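# Transfer wet-printed cloth into frame on other board

## Task

Carry the newly printed cloth over to the frame on the second board and leave it inside that frame lying flat, squared up with the frame and with its print facing up; because the ink has not dried, nothing at all may touch the printed region.

## Robot and tools

Robot: two 6-joint arms with parallel grippers, left_arm and right_arm. Joint order, used in every row and every per-joint list: waist, shoulder, elbow, forearm roll, wrist pitch, wrist roll. Stated ranges (rad): waist -6.283..6.283, shoulder -2.304..2.304, elbow -4.224..0.061, forearm roll -6.283..6.283, wrist pitch -2.164..2.164, wrist roll -6.283..6.283; true ends may differ by up to 0.010. Gripper opening is a number from -1 (closed) to +1 (fully open).

Frames: the scene frame has its origin at table-top height halfway between the nominal bases, +z up, +x reaching out over the table, and left_arm on the +y side (not image left). Calibrated bases: left_arm at (-0.054, +0.436, +0.018) m, quat_wxyz (1,0,0,+0.016); right_arm at (-0.006, -0.436, +0.018) m, quat_wxyz (1,0,0,-0.024). Each arm reports its hand pose, velocities and wrist-camera pose in its own base frame; cam_high and the table use the scene frame. Reported hand positions may be off by a few cm, more when reaching far. Gripper axes: fingers point along +z, close along y. end_effector_position is the point between the closed pads, about 2 cm short of the fingertips; closing pushes the tips about 10 mm further along +z, mostly while the gap is above 40 mm.

Row format (shared by execute_actions and move): one flat list of 14 numbers covering both arms, always all 14 even if one arm is idle: left_arm's six absolute joint target angles in rad, then its opening, then right_arm's six angles and opening. These are places to go to, not offsets. To keep an arm still, resend its current Joint targets; to keep a gripper as is, resend its current command (0 is a real half-open command).

execute_actions(actions, cameras): actions is a list of actions; each action is a table of 1 to 15 rows, one row per 1/30 s control step, the last row repeated to fill 15 steps (0.5 s). An empty list just returns state and images. A call is refused if a target is more than 0.010 rad beyond a range end and further out than the joint currently is; targets past the real end are clipped and the result says "joint sent to its limit". Per step each target is kept within 0.692 rad of the measured angle, and if a row would shift the gripper more than 70 mm, that arm's targets are scaled back. Joint target speed tops out at 3.14 rad/s. An unfinished motion may need to be commanded again next action.

move(target, speed, blend, opening_speed, blocking, cameras): target is one 14-number row or a list of up to 15 rows (absolute joint angles, all sharing a 10 s cap). speed in rad/s, 0.01 to 3.14 (default 0.5), limits the joint with farthest to travel; can be one value per target. blend (rad) rounds corners at intermediate targets. opening_speed (per second on the -1..1 scale, at least 0.2) ramps gripper changes. blocking=false returns after about 0.5 s while the move continues; a new move replaces a running one. Paths take at least 0.5 s, all joints move together so the hand traces a curve, and nothing is avoided: no steering round objects or the other arm. The result adds a "move:" line: done, off_target (resting more than 0.01 rad from target), moving, held, or fault, plus limits=held if steps were withheld. Neither done nor off_target tells you about contact.

wait(seconds 0 to 10): lets time pass with last commands held; a running move continues. stop(): brakes the running move. zoom_image(camera, region): camera is cam_high, cam_left_wrist or cam_right_wrist; region [x0,y0,x1,y1] pixels of that camera's latest image, at most 504x504. clear_fault(arm): clears a reported torque fault on left_arm or right_arm. finished_scene(scene): pass the current scene's number once the cloth sits correctly without being held; irreversible.

Results: Joint positions and Joint velocities give per arm the six joints (rad, rad/s) then the pad gap (m; 0.084 fully open). "within noise" means the arm is still. Joint targets are what joints are currently driven toward; Tool commands show the gripper commands; grip_measured is the measured opening on the command scale. Joint torques include the arm's own weight, carry offsets and noise, and are positive toward larger angles. Action calls also list sampled step positions. "joint command not followed" means the inter-arm clearance check altered that arm's targets. Images are 672x504 from cam_high, cam_left_wrist, cam_right_wrist.

Gripping: to hold something, command an opening well below grip_measured; lower means a firmer squeeze (about 24 N per pad max). Thin material gets less force. A fast close can overshoot.

Avoid: any contact with the printed area of the cloth, dropping or releasing the cloth while it moves, anything leaving the table, slams and hard pushes, and arm-to-arm collisions (including one gripper closing on the other's fingers), which can end the scene. Contact torque at a joint's load limit (N m: waist 57, shoulder 57, elbow 47.5, forearm roll 25.6, wrist pitch 15.3, wrist roll 16.9; held weight counts) or a motor pinned at its torque limit for 1 s causes a torque fault: the arm stops until clear_fault. Holding loads, long reach or pushing against unreachable poses heats motors: MOTOR HOT appears at 65 °C, and at 80 °C the arm brakes for 30-60 s or more. Time keeps running while you think.

Each tool is called after ">>>" as name(argument=value, ...) on one line, values as JSON.

## Session

>>> execute_actions(actions=[])

Scene clock: 0.00 s.
left_arm: end_effector_position=(+0.8035, +0.1246, +0.2474) grip_measured=+1.00 end_effector_quat_wxyz=(+0.072, +0.810, -0.400, +0.424) | right_arm: end_effector_position=(+0.0370, +0.1120, +0.2599) grip_measured=+1.00 end_effector_quat_wxyz=(+0.519, +0.376, -0.604, +0.474)
Joint positions: left_arm=[0.348 -0.859 -1.59 -1.421 -0.708 2.415 0.084] | right_arm=[1.282 -0.582 -0.577 -0.015 -1.553 -2.958 0.084]
Joint velocities: within noise
Joint torques (N m): no reading
Motor temperatures (°C): left_arm=[27 24 34 31 33 30] | right_arm=[24 32 28 30 30 32]
Joint targets: left_arm=[0.348 -0.859 -1.590 -1.421 -0.708 2.415] | right_arm=[1.282 -0.582 -0.577 -0.015 -1.553 -2.958]
Tool commands: left_gripper/opening=+1.0 right_gripper/opening=+1.0

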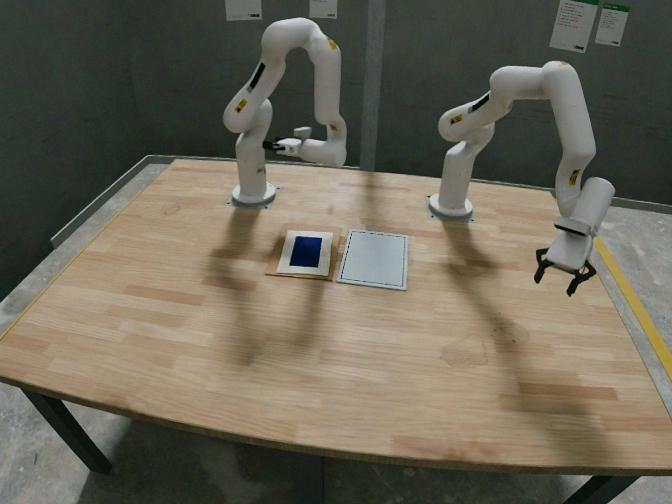

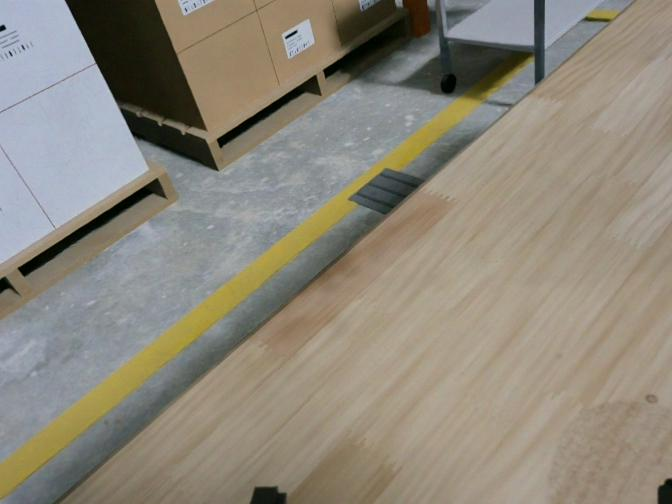

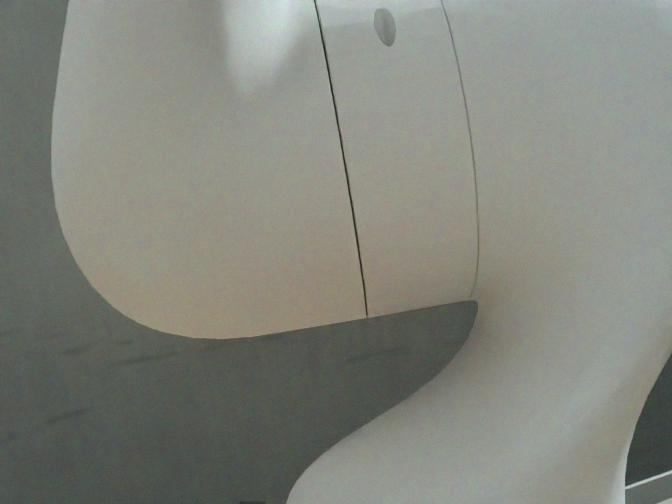

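>>> zoom_image(camera="cam_high", region=[255, 220, 423, 300])

Scaled by 3.000 from the camera's 672x504 image, which has a finer 960x720 frame.

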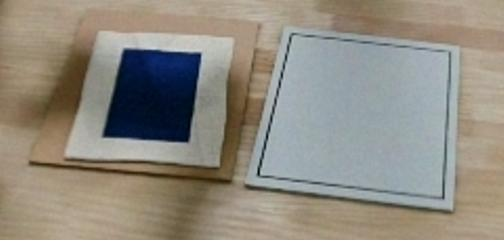

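>>> move(target=[0.348,-0.859,-1.59,-1.421,-0.708,2.415,1,0.88,-0.044,-1.031,0,-0.987,0.88,0], speed=0.9)

Scene clock: 49.63 s.
left_arm: end_effector_position=(+0.8035, +0.1242, +0.2476) grip_measured=+1.00 end_effector_quat_wxyz=(+0.072, +0.809, -0.400, +0.424) | right_arm: end_effector_position=(+0.2901, +0.3509, +0.3995) grip_measured=-0.01 end_effector_quat_wxyz=(+0.000, +1.000, +0.000, +0.000)
Joint positions: left_arm=[0.348 -0.859 -1.59 -1.421 -0.708 2.415 0.084] | right_arm=[0.88 -0.044 -1.031 0 -0.987 0.88 0.044]
Joint velocities: within noise
Joint torques (N m): left_arm=[-11.96 36.71 -11.65 -1.96 1.64 1.47] | right_arm=[-2.64 62.45 -32.8 7.42 2.58 0.88]
Motor temperatures (°C): left_arm=[27 24 34 31 33 30] | right_arm=[24 32 28 30 30 32]
Joint targets: left_arm=[0.348 -0.859 -1.590 -1.421 -0.708 2.415] | right_arm=[0.880 -0.044 -1.031 0.000 -0.987 0.880]
move: done

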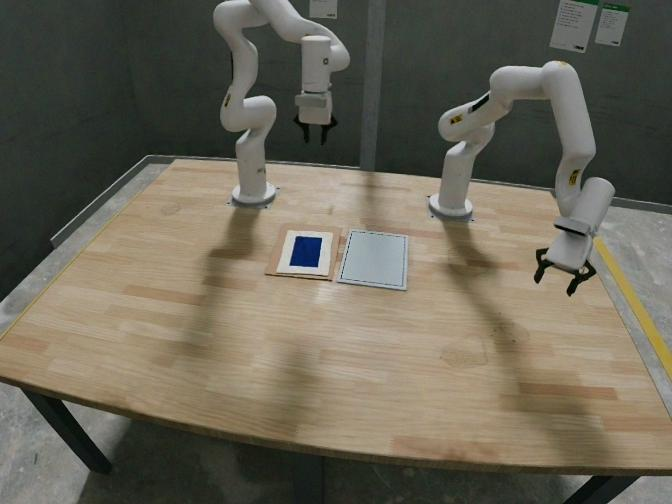

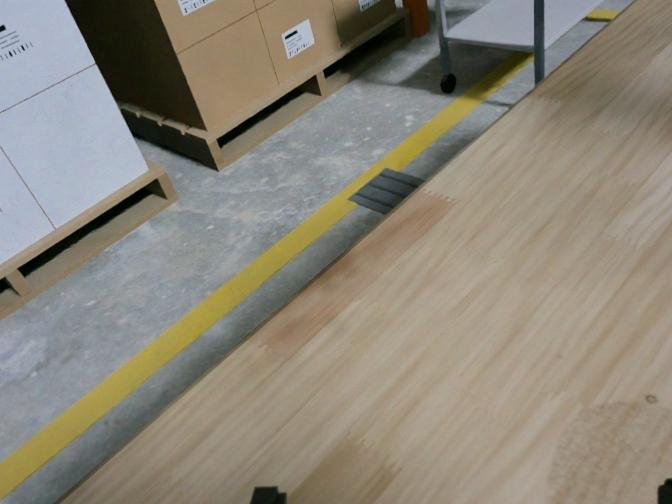

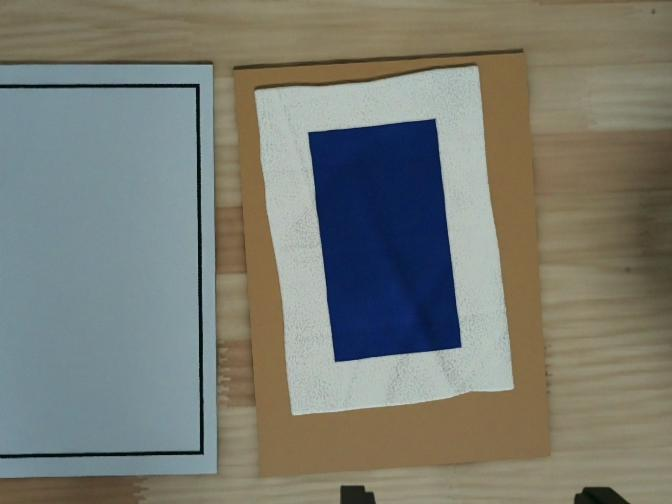

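>>> zoom_image(camera="cam_right_wrist", region=[230, 40, 560, 288])

>>> zoom_image(camera="cam_right_wrist", region=[230, 256, 660, 504])

>>> zoom_image(camera="cam_high", region=[270, 60, 370, 150])

>>> zoom_image(camera="cam_high", region=[260, 220, 345, 290])

Scaled by 1.527 from the camera's 672x504 image, which has a finer 960x720 frame.

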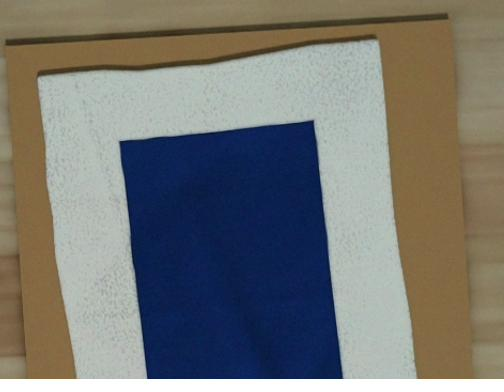

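Scaled by 1.172 from the camera's 672x504 image, which has a finer 960x720 frame.

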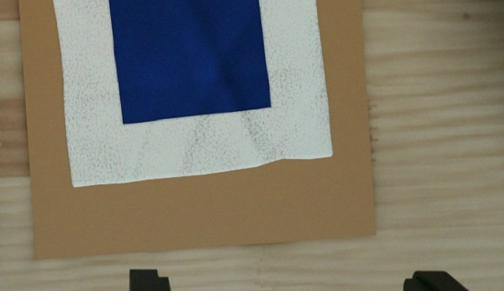

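Scaled by 5.040 from the camera's 672x504 image, which has a finer 960x720 frame.

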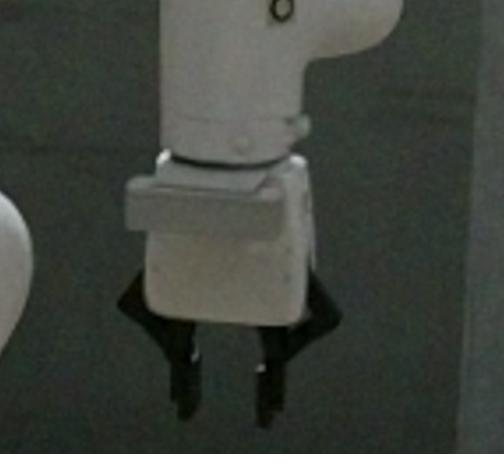

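Scaled by 5.929 from the camera's 672x504 image, which has a finer 960x720 frame.

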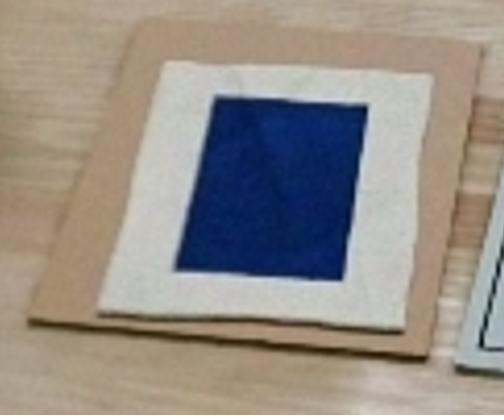

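>>> move(target=[0.348,-0.859,-1.59,-1.421,-0.708,2.415,1,0.88,-0.1373,-0.895,0,-0.7577,0.88,0], cameras=["cam_right_wrist"])

Scene clock: 73.43 s.
left_arm: end_effector_position=(+0.8035, +0.1242, +0.2476) grip_measured=+1.00 end_effector_quat_wxyz=(+0.072, +0.809, -0.400, +0.424) | right_arm: end_effector_position=(+0.2900, +0.3508, +0.2995) grip_measured=-0.01 end_effector_quat_wxyz=(+0.000, +1.000, +0.000, +0.000)
Joint positions: left_arm=[0.348 -0.859 -1.59 -1.421 -0.708 2.415 0.084] | right_arm=[0.88 -0.137 -0.895 0 -0.758 0.88 0.044]
Joint velocities: within noise
Joint torques (N m): left_arm=[-11.42 35.34 -13.92 -1.26 1.43 1.37] | right_arm=[-2.86 15.04 -19.36 5.41 2.7 0.11]
Motor temperatures (°C): left_arm=[27 24 34 31 33 30] | right_arm=[24 32 29 30 30 32]
Joint targets: left_arm=[0.348 -0.859 -1.590 -1.421 -0.708 2.415] | right_arm=[0.880 -0.137 -0.895 0.000 -0.758 0.880]
move: done
Images, in order (width x height): cam_right_wrist 672x504.

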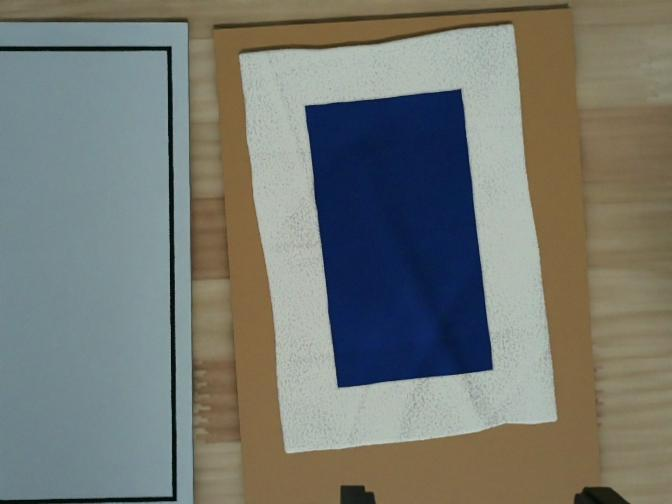

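>>> move(target=[0.348,-0.859,-1.59,-1.421,-0.708,2.415,1,0.7596,-0.7542,-1.3057,0,-0.5515,0.6536,-0.43], cameras=["cam_right_wrist","cam_high"])

Scene clock: 107.93 s.
left_arm: end_effector_position=(+0.8035, +0.1242, +0.2476) grip_measured=+1.00 end_effector_quat_wxyz=(+0.072, +0.809, -0.400, +0.424) | right_arm: end_effector_position=(+0.4481, +0.4256, +0.1196) grip_measured=-0.45 end_effector_quat_wxyz=(+0.000, +0.999, +0.053, +0.000)
Joint positions: left_arm=[0.348 -0.859 -1.59 -1.421 -0.708 2.415 0.084] | right_arm=[0.76 -0.754 -1.306 0 -0.551 0.654 0.024]
Joint velocities: within noise
Joint torques (N m): left_arm=[-10.89 34.22 -16.62 -1.21 1.15 1.3] | right_arm=[-2.27 42.08 -29.3 3.29 2.6 -0.69]
Motor temperatures (°C): left_arm=[26 24 34 31 33 30] | right_arm=[24 32 29 30 30 32]
Joint targets: left_arm=[0.348 -0.859 -1.590 -1.421 -0.708 2.415] | right_arm=[0.760 -0.754 -1.306 0.000 -0.551 0.654]
move: done
Images, in order (width x height): cam_high 672x504, cam_right_wrist 672x504.

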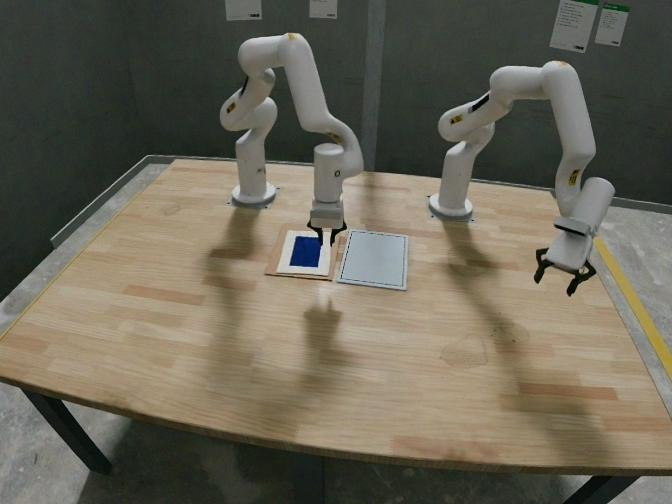

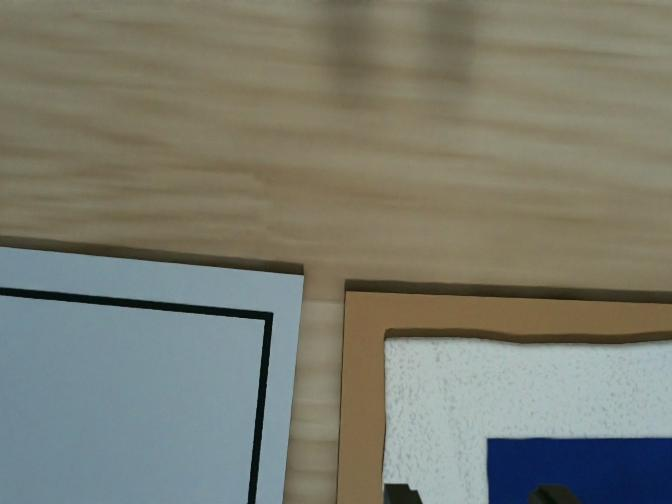

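>>> move(target=[[0.348,-0.859,-1.59,-1.421,-0.708,2.415,1,0.7632,-0.9127,-1.3304,0,-0.4177,0.6572,-0.43],[0.348,-0.859,-1.59,-1.421,-0.708,2.415,1,0.7632,-0.9469,-1.3407,0,-0.3938,0.6572,-0.43]], speed=[0.3,0.05], cameras=["cam_right_wrist","cam_high"])

>>> zoom_image(camera="cam_high", region=[270, 210, 370, 285])

Scene clock: 119.10 s.
left_arm: end_effector_position=(+0.8035, +0.1242, +0.2476) grip_measured=+1.00 end_effector_quat_wxyz=(+0.072, +0.809, -0.400, +0.424) | right_arm: end_effector_position=(+0.4472, +0.4278, +0.0121) grip_measured=-0.45 end_effector_quat_wxyz=(+0.000, +0.999, +0.053, +0.000)
Joint positions: left_arm=[0.348 -0.859 -1.59 -1.421 -0.708 2.415 0.084] | right_arm=[0.763 -0.946 -1.341 0 -0.394 0.657 0.025]
Joint velocities: within noise
Joint torques (N m): left_arm=[-9.81 32.49 -17.86 -0.96 0.94 1.18] | right_arm=[6.83 16.83 -15.38 1.29 4.44 0.72]
Motor temperatures (°C): left_arm=[26 24 34 31 33 30] | right_arm=[24 32 29 30 30 32]
Joint targets: left_arm=[0.348 -0.859 -1.590 -1.421 -0.708 2.415] | right_arm=[0.763 -0.947 -1.341 0.000 -0.394 0.657]
move: done
Images, in order (width x height): cam_high 672x504, cam_right_wrist 672x504.

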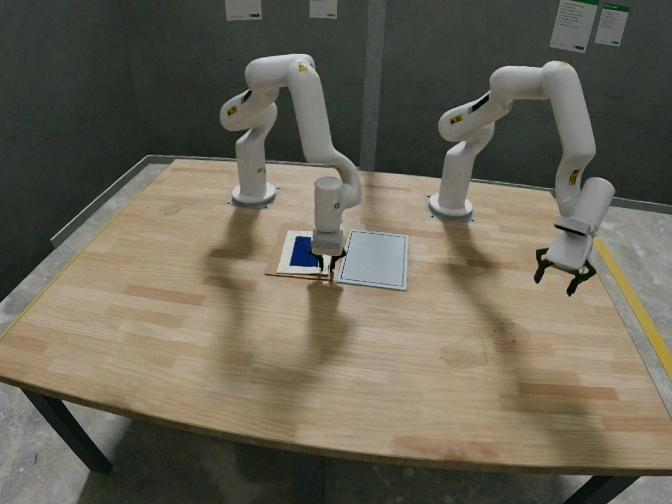

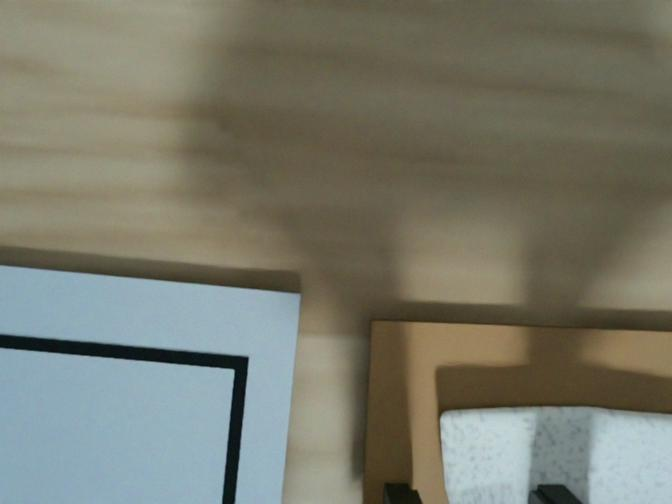

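Scaled by 5.040 from the camera's 672x504 image, which has a finer 960x720 frame.

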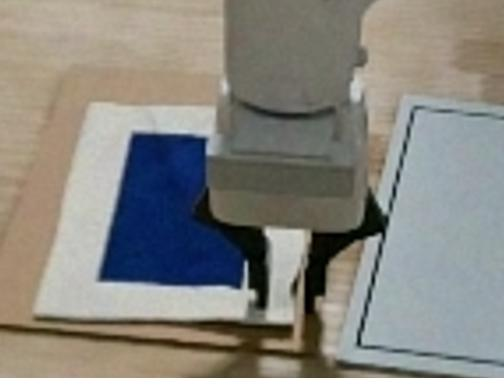

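>>> move(target=[0.348,-0.859,-1.59,-1.421,-0.708,2.415,1,0.7632,-0.9545,-1.343,0,-0.3885,0.6572,-0.43], speed=0.03, cameras=["cam_right_wrist","cam_high"])

>>> zoom_image(camera="cam_right_wrist", region=[360, 380, 620, 504])

Scene clock: 123.83 s.
left_arm: end_effector_position=(+0.8035, +0.1242, +0.2476) grip_measured=+1.00 end_effector_quat_wxyz=(+0.072, +0.809, -0.400, +0.424) | right_arm: end_effector_position=(+0.4481, +0.4286, +0.0104) grip_measured=-0.44 end_effector_quat_wxyz=(-0.001, +0.999, +0.053, +0.002)
Joint positions: left_arm=[0.348 -0.859 -1.59 -1.421 -0.708 2.415 0.084] | right_arm=[0.763 -0.95 -1.343 0 -0.389 0.657 0.025]
Joint velocities: within noise
Joint torques (N m): left_arm=[-9.85 31.66 -17.58 -0.36 0.81 1.2] | right_arm=[5.75 -38.7 -2.54 -0.59 8.68 0.11]
Motor temperatures (°C): left_arm=[26 24 34 31 33 30] | right_arm=[24 32 29 30 30 32]
Joint targets: left_arm=[0.348 -0.859 -1.590 -1.421 -0.708 2.415] | right_arm=[0.763 -0.955 -1.343 0.000 -0.388 0.657]
move: done
Images, in order (width x height): cam_high 672x504, cam_right_wrist 672x504.

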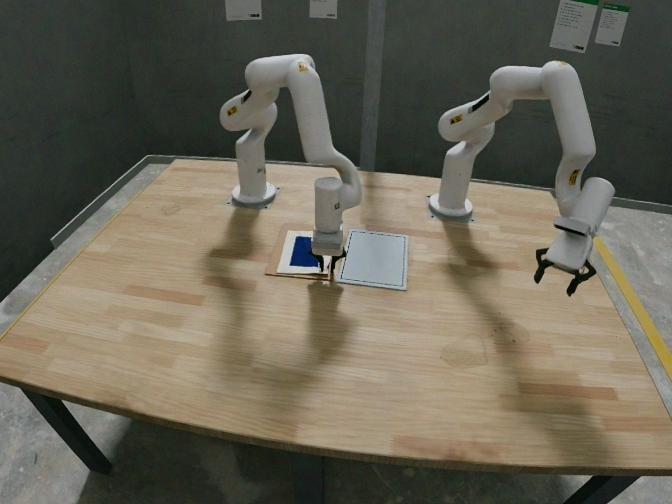

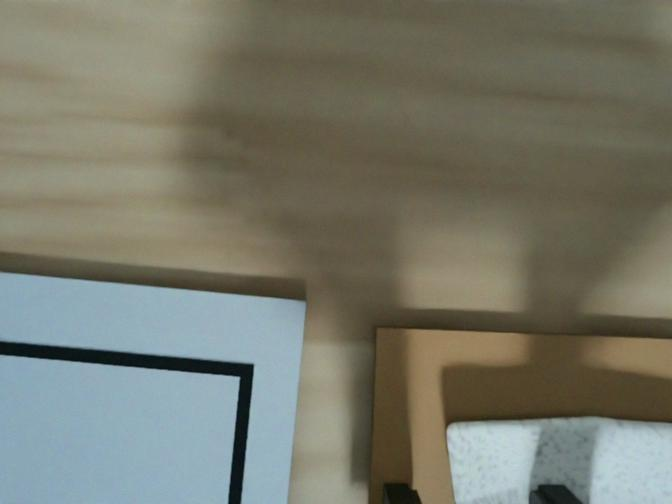

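Scaled by 1.938 from the camera's 672x504 image, which has a finer 960x720 frame.

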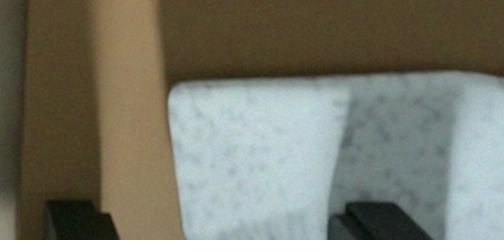

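>>> move(target=[[0.348,-0.859,-1.59,-1.421,-0.708,2.415,1,0.7632,-0.9505,-1.3415,0,-0.3914,0.6572,-0.43],[0.348,-0.859,-1.59,-1.421,-0.708,2.415,1,0.7632,-0.9505,-1.3415,0,-0.3914,0.6572,-0.75]], opening_speed=0.25, speed=0.03, cameras=["cam_right_wrist","cam_high"])

>>> zoom_image(camera="cam_right_wrist", region=[360, 380, 620, 504])

>>> zoom_image(camera="cam_high", region=[270, 210, 370, 285])

Scene clock: 129.50 s.
left_arm: end_effector_position=(+0.8035, +0.1242, +0.2476) grip_measured=+1.00 end_effector_quat_wxyz=(+0.072, +0.809, -0.400, +0.424) | right_arm: end_effector_position=(+0.4602, +0.4402, +0.0421) grip_measured=-0.45 end_effector_quat_wxyz=(-0.018, +0.998, +0.053, +0.021)
Joint positions: left_arm=[0.348 -0.859 -1.59 -1.421 -0.708 2.415 0.084] | right_arm=[0.763 -0.899 -1.343 0 -0.389 0.657 0.024]
Joint velocities: within noise
Joint torques (N m): left_arm=[-8.78 29.8 -17.7 -0.29 0.6 1.15] | right_arm=[1.98 97.36 -19.92 0.49 1.18 0.02]
Motor temperatures (°C): left_arm=[26 24 34 31 33 30] | right_arm=[24 32 29 30 30 32]
Joint targets: left_arm=[0.348 -0.859 -1.590 -1.421 -0.708 2.415] | right_arm=[0.763 -0.897 -1.343 0.000 -0.388 0.657]
Tool commands: left_gripper/opening=+1.0 right_gripper/opening=-0.43
TORQUE FAULT: the external load on the shoulder of the right arm reached its load limit, and that arm stopped. The contact can be on any part of that arm beyond that joint, not only on its tool. A torque fault puts only its own arm into a fault stop. That arm's remaining commands of this call were not run. The hold on the shoulder of that arm was moved back by the arm itself, up to 3 degrees, as the stop began. That arm is still stopped at the end of this call. While its stop runs, that arm, its gripper or tool too, takes no new command.
CLEAR FAULT: the right arm stays stopped (state 4) until you call clear_fault(arm="right_arm").
End effector pose when the fault began: right_arm: position (+0.4480, +0.4285, +0.0103), quat_wxyz (-0.001, +0.999, +0.053, +0.002)
Joint positions when the fault began: right_arm=[0.763 -0.95 -1.343 0 -0.388 0.657 0.025]
move: fault (right_arm); path passed 0 of 2 targets; target 2's new numbers were not sent; right_arm: the shoulder is farthest, 0.051 rad from its target
Images, in order (width x height): cam_high 672x504, cam_right_wrist 672x504.

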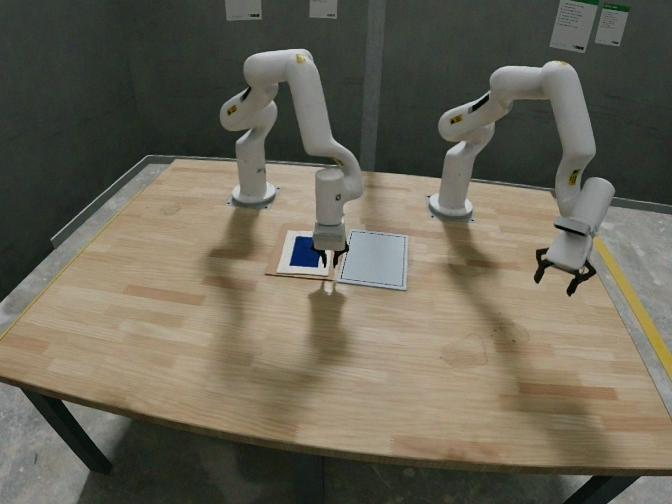

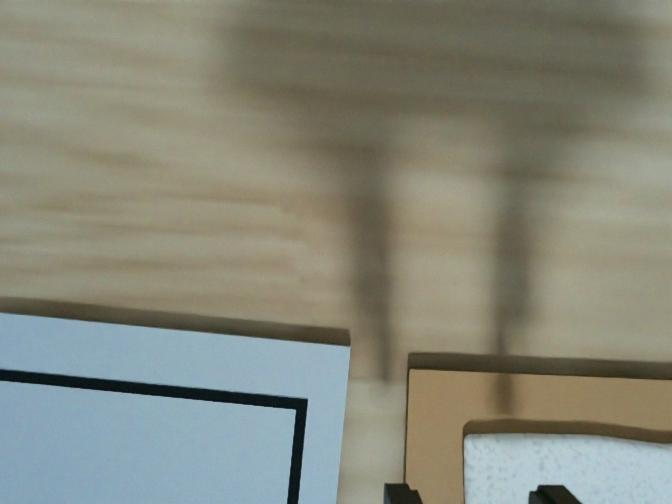

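Scaled by 1.938 from the camera's 672x504 image, which has a finer 960x720 frame.

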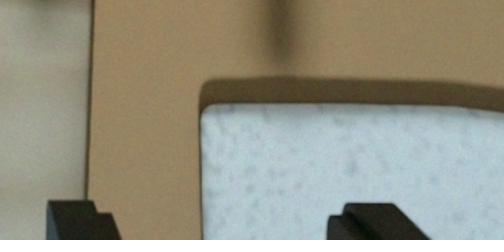

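Scaled by 5.040 from the camera's 672x504 image, which has a finer 960x720 frame.

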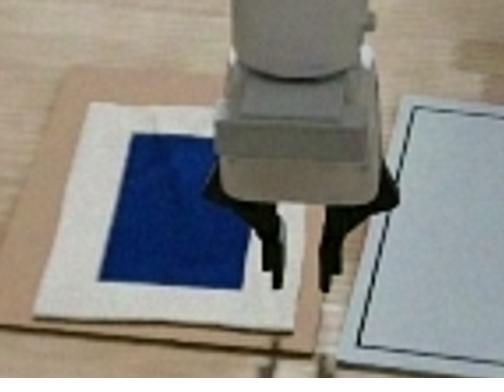

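>>> clear_fault(arm="right_arm", cameras=[])

>>> move(target=[[0.348,-0.859,-1.59,-1.421,-0.708,2.415,1,0.7632,-0.946,-1.3404,0,-0.3945,0.6572,-0.43],[0.348,-0.859,-1.59,-1.421,-0.708,2.415,1,0.7632,-0.946,-1.3404,0,-0.3945,0.6572,-0.75]], opening_speed=0.25, speed=0.05, cameras=["cam_right_wrist","cam_high"])

>>> zoom_image(camera="cam_right_wrist", region=[360, 380, 620, 504])

>>> zoom_image(camera="cam_high", region=[270, 210, 370, 285])

Scene clock: 135.13 s.
left_arm: end_effector_position=(+0.8035, +0.1242, +0.2476) grip_measured=+1.00 end_effector_quat_wxyz=(+0.072, +0.809, -0.400, +0.424) | right_arm: end_effector_position=(+0.4602, +0.4402, +0.0421) grip_measured=-0.45 end_effector_quat_wxyz=(-0.018, +0.998, +0.053, +0.021)
Joint positions: left_arm=[0.348 -0.859 -1.59 -1.421 -0.708 2.415 0.084] | right_arm=[0.763 -0.899 -1.343 0 -0.389 0.657 0.024]
Joint velocities: within noise
Joint torques (N m): left_arm=[-8.54 29.02 -17.71 -0.24 0.36 1] | right_arm=[2.02 96.01 -19.74 1.2 1.02 0.04]
Motor temperatures (°C): left_arm=[26 24 34 31 33 30] | right_arm=[24 32 29 30 30 32]
Joint targets: left_arm=[0.348 -0.859 -1.590 -1.421 -0.708 2.415] | right_arm=[0.763 -0.897 -1.343 0.000 -0.388 0.657]
Tool commands: left_gripper/opening=+1.0 right_gripper/opening=-0.43
TORQUE FAULT, CONTINUED: the right arm's stop, for the torque fault of the shoulder that an earlier result reported, is over. The call counts as one of the actions that you can send in this scene. The hold on the shoulder of that arm was moved back by the arm itself, up to 3 degrees, as the stop began. That arm's target is now where it stood when the stop ended, not its last command. That arm keeps its grip as last carried out and accepts commands again: back off and push less far.
CLEAR FAULT: your call cleared the right arm's torque fault. If a joint's load stays at its limit, that arm stops again at once.
No camera images: "cameras" was empty.

Scene clock: 137.87 s.
left_arm: end_effector_position=(+0.8035, +0.1242, +0.2476) grip_measured=+1.00 end_effector_quat_wxyz=(+0.072, +0.809, -0.400, +0.424) | right_arm: end_effector_position=(+0.4470, +0.4276, +0.0123) grip_measured=-0.76 end_effector_quat_wxyz=(+0.000, +0.999, +0.053, +0.000)
Joint positions: left_arm=[0.348 -0.859 -1.59 -1.421 -0.708 2.415 0.084] | right_arm=[0.763 -0.945 -1.34 0 -0.395 0.657 0.01]
Joint velocities: within noise
Joint torques (N m): left_arm=[-8.72 27.13 -17.45 -0.08 0.24 0.99] | right_arm=[1.23 21.34 -9.01 -0.15 3.41 -0.25]
Motor temperatures (°C): left_arm=[26 24 34 31 33 30] | right_arm=[24 32 29 30 30 32]
Joint targets: left_arm=[0.348 -0.859 -1.590 -1.421 -0.708 2.415] | right_arm=[0.763 -0.946 -1.340 0.000 -0.394 0.657]
move: done
Images, in order (width x height): cam_high 672x504, cam_right_wrist 672x504.

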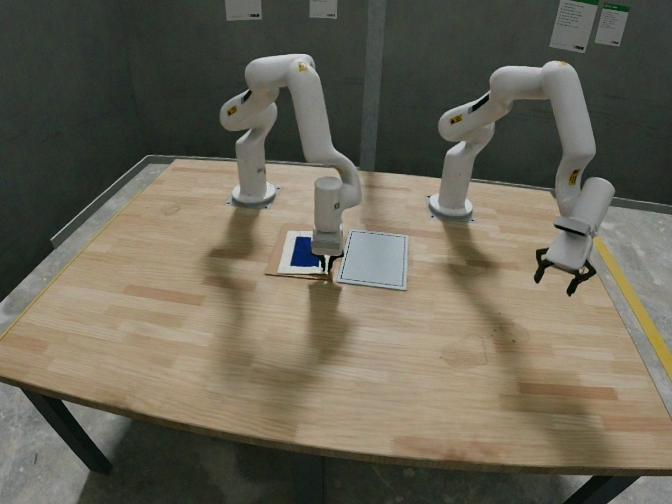

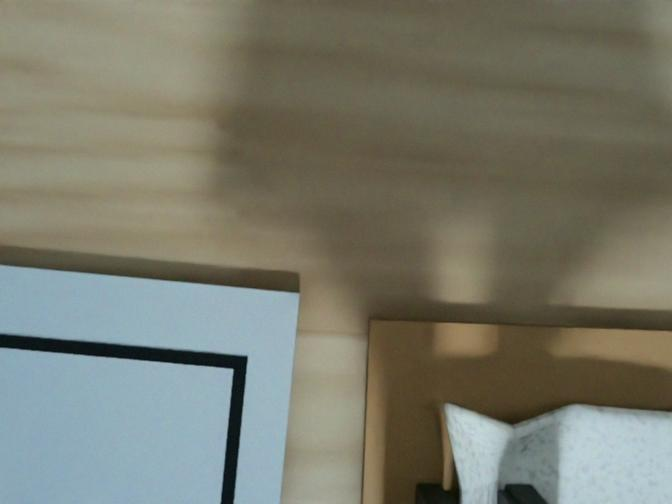

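Scaled by 1.938 from the camera's 672x504 image, which has a finer 960x720 frame.

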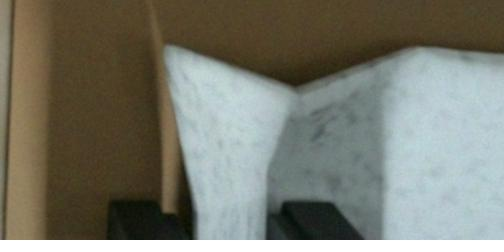

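Scaled by 5.040 from the camera's 672x504 image, which has a finer 960x720 frame.

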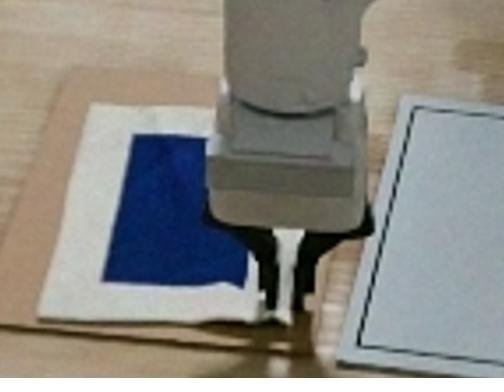

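>>> move(target=[0.348,-0.859,-1.59,-1.421,-0.708,2.415,1,0.7632,-0.946,-1.3404,0,-0.3945,0.6572,-1], opening_speed=0.25, cameras=["cam_right_wrist","cam_high"])

>>> zoom_image(camera="cam_right_wrist", region=[360, 380, 620, 504])

>>> zoom_image(camera="cam_high", region=[270, 210, 370, 285])

Scene clock: 142.07 s.
left_arm: end_effector_position=(+0.8035, +0.1242, +0.2476) grip_measured=+1.00 end_effector_quat_wxyz=(+0.072, +0.809, -0.400, +0.424) | right_arm: end_effector_position=(+0.4470, +0.4276, +0.0121) grip_measured=-0.93 end_effector_quat_wxyz=(+0.000, +0.999, +0.053, +0.000)
Joint positions: left_arm=[0.348 -0.859 -1.59 -1.421 -0.708 2.415 0.084] | right_arm=[0.763 -0.946 -1.34 0 -0.394 0.657 0.003]
Joint velocities: within noise
Joint torques (N m): left_arm=[-7.51 27.94 -17.44 -0.2 -0.04 0.92] | right_arm=[0.95 26.84 -19.09 -2.06 3.39 -0.58]
Motor temperatures (°C): left_arm=[26 24 34 31 33 30] | right_arm=[24 32 29 30 30 32]
Joint targets: left_arm=[0.348 -0.859 -1.590 -1.421 -0.708 2.415] | right_arm=[0.763 -0.946 -1.340 0.000 -0.394 0.657]
move: done
Images, in order (width x height): cam_high 672x504, cam_right_wrist 672x504.

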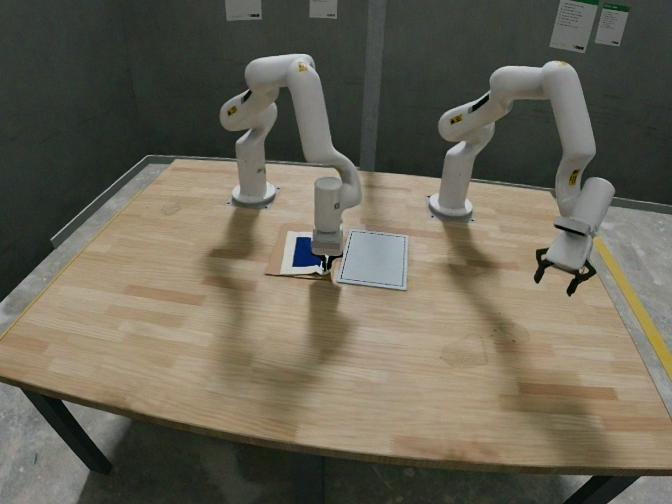

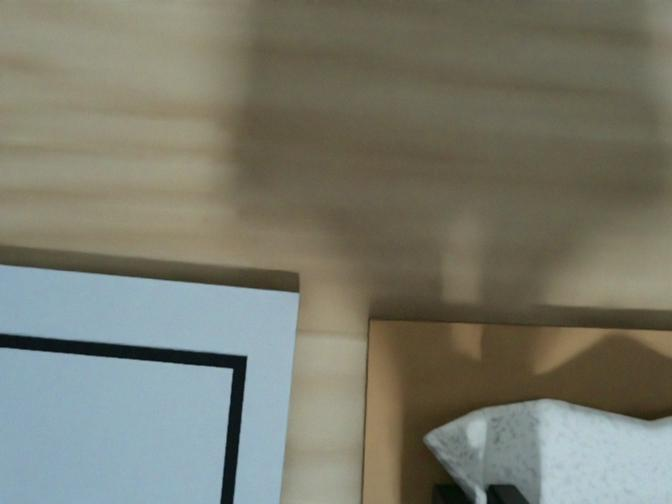

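Scaled by 1.938 from the camera's 672x504 image, which has a finer 960x720 frame.

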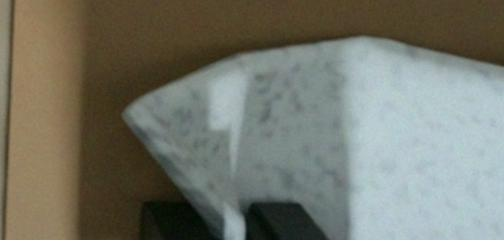

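Scaled by 5.040 from the camera's 672x504 image, which has a finer 960x720 frame.

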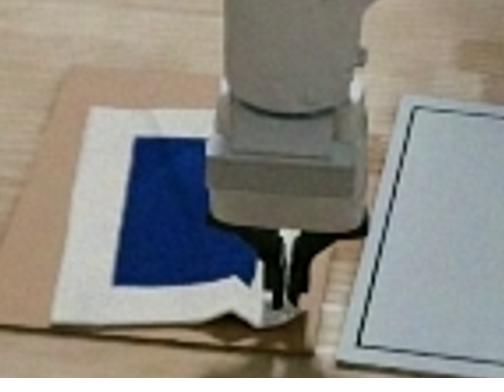

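>>> move(target=[[-0.4,-0.4134,-1.2425,0,-0.8291,-1.04,-0.4,0.7632,-0.946,-1.3404,0,-0.3945,0.6572,-1],[-1.0138,-0.4134,-1.2425,0,-0.8291,-1.04,-0.4,0.7632,-0.946,-1.3404,0,-0.3945,0.6572,-1],[-1.0138,-0.6652,-1.1504,0,-0.4852,-1.04,-0.4,0.7632,-0.946,-1.3404,0,-0.3945,0.6572,-1]], speed=[0.9,0.5,0.3])

Scene clock: 156.47 s.
left_arm: end_effector_position=(+0.4690, -0.3276, +0.2995) grip_measured=-0.42 end_effector_quat_wxyz=(+0.000, +0.977, +0.214, +0.000) | right_arm: end_effector_position=(+0.4470, +0.4276, +0.0121) grip_measured=-0.93 end_effector_quat_wxyz=(+0.000, +0.999, +0.053, +0.000)
Joint positions: left_arm=[-0.61 -0.413 -1.242 0 -0.829 -1.04 0.026] | right_arm=[0.763 -0.946 -1.34 0 -0.395 0.657 0.003]
Joint velocities: within noise
Joint torques (N m): left_arm=[7.18 27.72 -11.92 1.85 -2.33 -1.42] | right_arm=[3.79 27.32 -14.79 -4.31 -0.9 -0.68]
Motor temperatures (°C): left_arm=[26 24 34 31 33 30] | right_arm=[24 32 29 30 30 32]
Joint targets: left_arm=[-0.610 -0.413 -1.242 0.000 -0.829 -1.040] | right_arm=[0.763 -0.946 -1.340 0.000 -0.394 0.657]
move: held (left_arm; a check stopped the path); path passed 1 of 3 targets; limits=held; left_arm: the waist is farthest, 0.404 rad from its target
joint command not followed: on one or more control steps a check withheld the commanded joint targets of the left arm, and it was not sent them on those steps.
cause: the commanded joint targets, or the way to them, would bring a part of the robot too close to another arm (a part of this arm just beyond the wrist roll and a part of the right arm just beyond the forearm roll).

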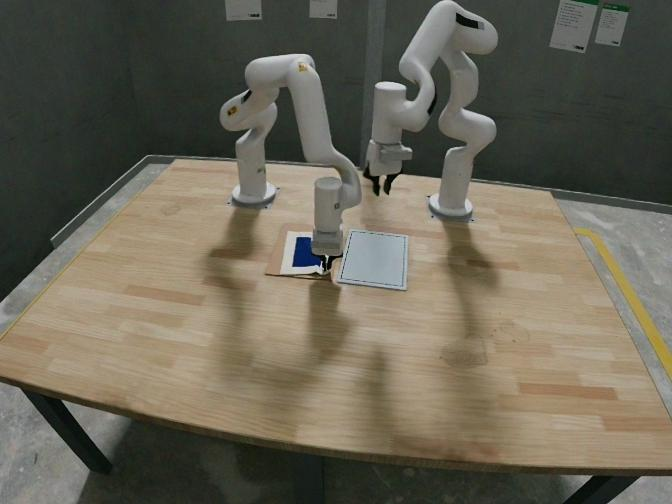

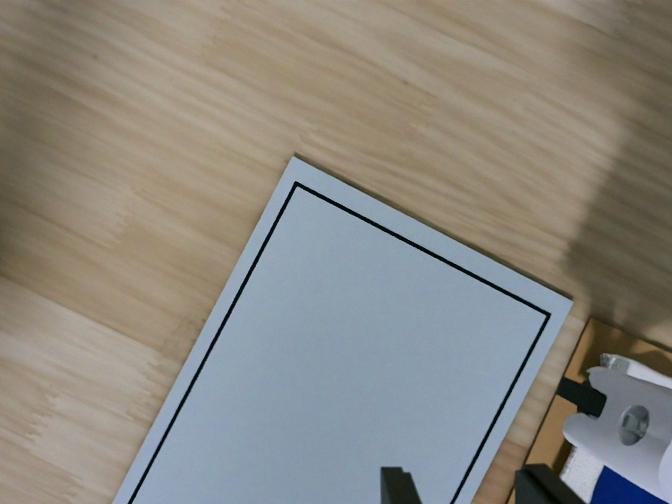

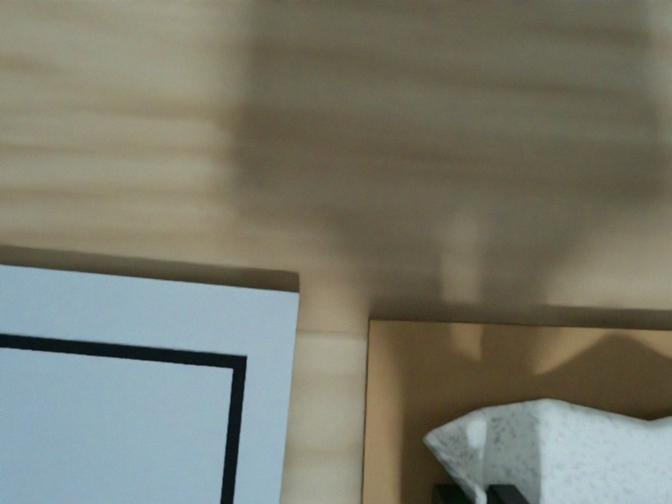

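>>> move(target=[[-0.588,0.1053,-0.6488,0,-0.7541,-0.614,-0.4,0.7632,-0.946,-1.3404,0,-0.3945,0.6572,-1],[-0.8446,-0.1373,-0.895,0,-0.7577,-0.8706,-0.4,0.7632,-0.946,-1.3404,0,-0.3945,0.6572,-1],[-1.0138,-0.4134,-1.2425,0,-0.8291,-1.04,-0.4,0.7632,-0.946,-1.3404,0,-0.3945,0.6572,-1],[-1.0138,-0.6652,-1.1504,0,-0.4852,-1.04,-0.4,0.7632,-0.946,-1.3404,0,-0.3945,0.6572,-1]], speed=0.6)

Scene clock: 166.83 s.
left_arm: end_effector_position=(+0.3055, -0.4906, +0.2460) grip_measured=-0.42 end_effector_quat_wxyz=(+0.000, +1.000, +0.013, +0.000) | right_arm: end_effector_position=(+0.4470, +0.4276, +0.0121) grip_measured=-0.93 end_effector_quat_wxyz=(+0.000, +0.999, +0.053, +0.000)
Joint positions: left_arm=[-1.014 -0.487 -1.215 0 -0.729 -1.04 0.026] | right_arm=[0.763 -0.946 -1.34 0 -0.395 0.657 0.003]
Joint velocities: within noise
Joint torques (N m): left_arm=[-8.57 29.92 -18.42 0.44 -2.23 -1.3] | right_arm=[4.04 27.55 -12.61 -4.63 -0.6 -0.44]
Motor temperatures (°C): left_arm=[26 24 34 31 33 30] | right_arm=[24 32 29 30 30 32]
Joint targets: left_arm=[-1.014 -0.487 -1.215 0.000 -0.729 -1.040] | right_arm=[0.763 -0.946 -1.340 0.000 -0.394 0.657]
move: held (left_arm; a check stopped the path); path passed 3 of 4 targets; limits=held; left_arm: the wrist pitch is farthest, 0.244 rad from its target
joint command not followed: on one or more control steps a check withheld the commanded joint targets of the left arm, and it was not sent them on those steps.
cause: the commanded joint targets, or the way to them, would bring a part of the robot too close to another arm (a part of this arm just beyond the wrist roll and a part of the right arm just beyond the forearm roll, at the place that arm is still heading or pushing toward).

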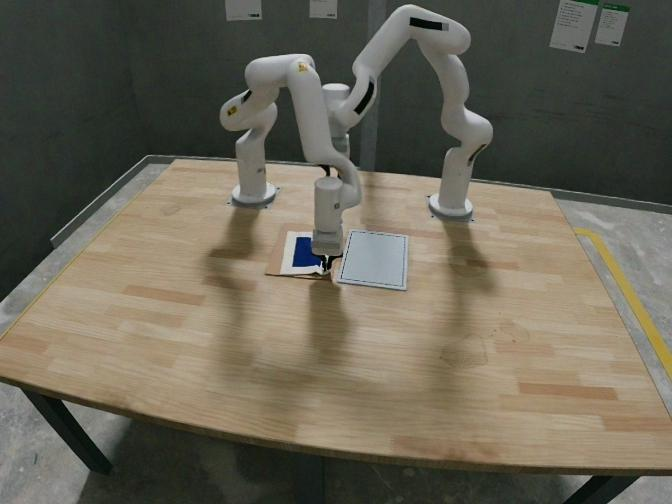

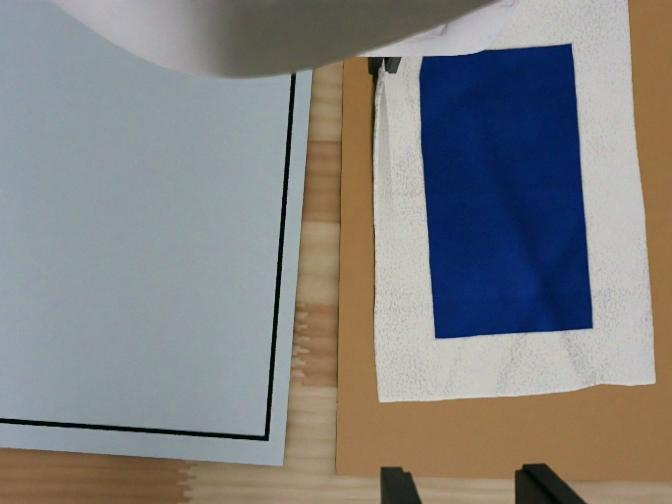

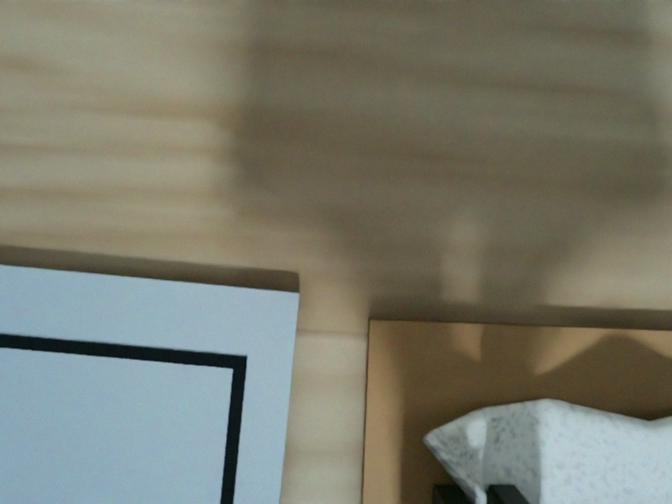

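>>> move(target=[[-1.014,-0.487,-1.215,0,-0.729,-4.2225,-0.4,0.7632,-0.946,-1.3404,0,-0.3945,0.6572,-1],[-1.0159,-0.6781,-1.1727,0,-0.4946,-4.2225,-0.4,0.7632,-0.946,-1.3404,0,-0.3945,0.6572,-1]], speed=[1.0,0.3])

Scene clock: 182.90 s.
left_arm: end_effector_position=(+0.3068, -0.4942, +0.1676) grip_measured=-0.42 end_effector_quat_wxyz=(+0.000, -0.033, +0.999, +0.000) | right_arm: end_effector_position=(+0.4470, +0.4276, +0.0121) grip_measured=-0.93 end_effector_quat_wxyz=(+0.000, +0.999, +0.053, +0.000)
Joint positions: left_arm=[-1.015 -0.605 -1.189 0 -0.584 -4.223 0.026] | right_arm=[0.763 -0.946 -1.34 0 -0.395 0.657 0.003]
Joint velocities: within noise
Joint torques (N m): left_arm=[-3.52 31.41 -17.56 0.54 -2.23 -1.38] | right_arm=[6.55 26.55 -9.67 -4.07 -0.04 -0.36]
Motor temperatures (°C): left_arm=[26 24 34 31 33 30] | right_arm=[24 32 29 30 30 32]
Joint targets: left_arm=[-1.015 -0.605 -1.189 0.000 -0.584 -4.223] | right_arm=[0.763 -0.946 -1.340 0.000 -0.394 0.657]
move: held (left_arm; a check stopped the path); path passed 1 of 2 targets; limits=held; left_arm: the wrist pitch is farthest, 0.090 rad from its target
joint command not followed: on one or more control steps a check withheld the commanded joint targets of the left arm, and it was not sent them on those steps.
cause: the commanded joint targets, or the way to them, would bring a part of the robot too close to another arm (a part of this arm just beyond the forearm roll and a part of the right arm just beyond the forearm roll).

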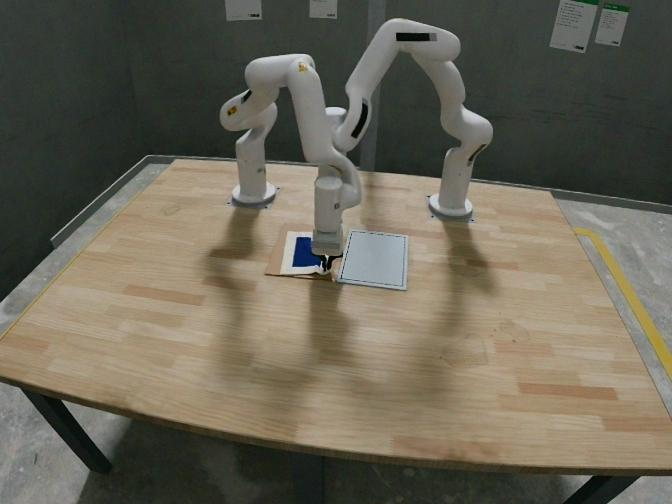

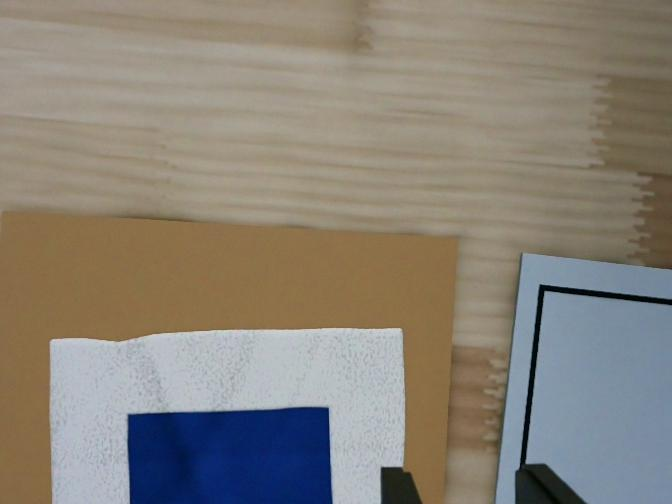

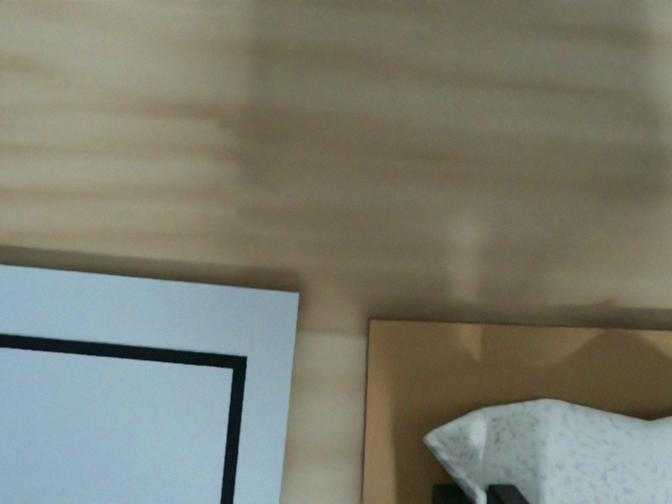

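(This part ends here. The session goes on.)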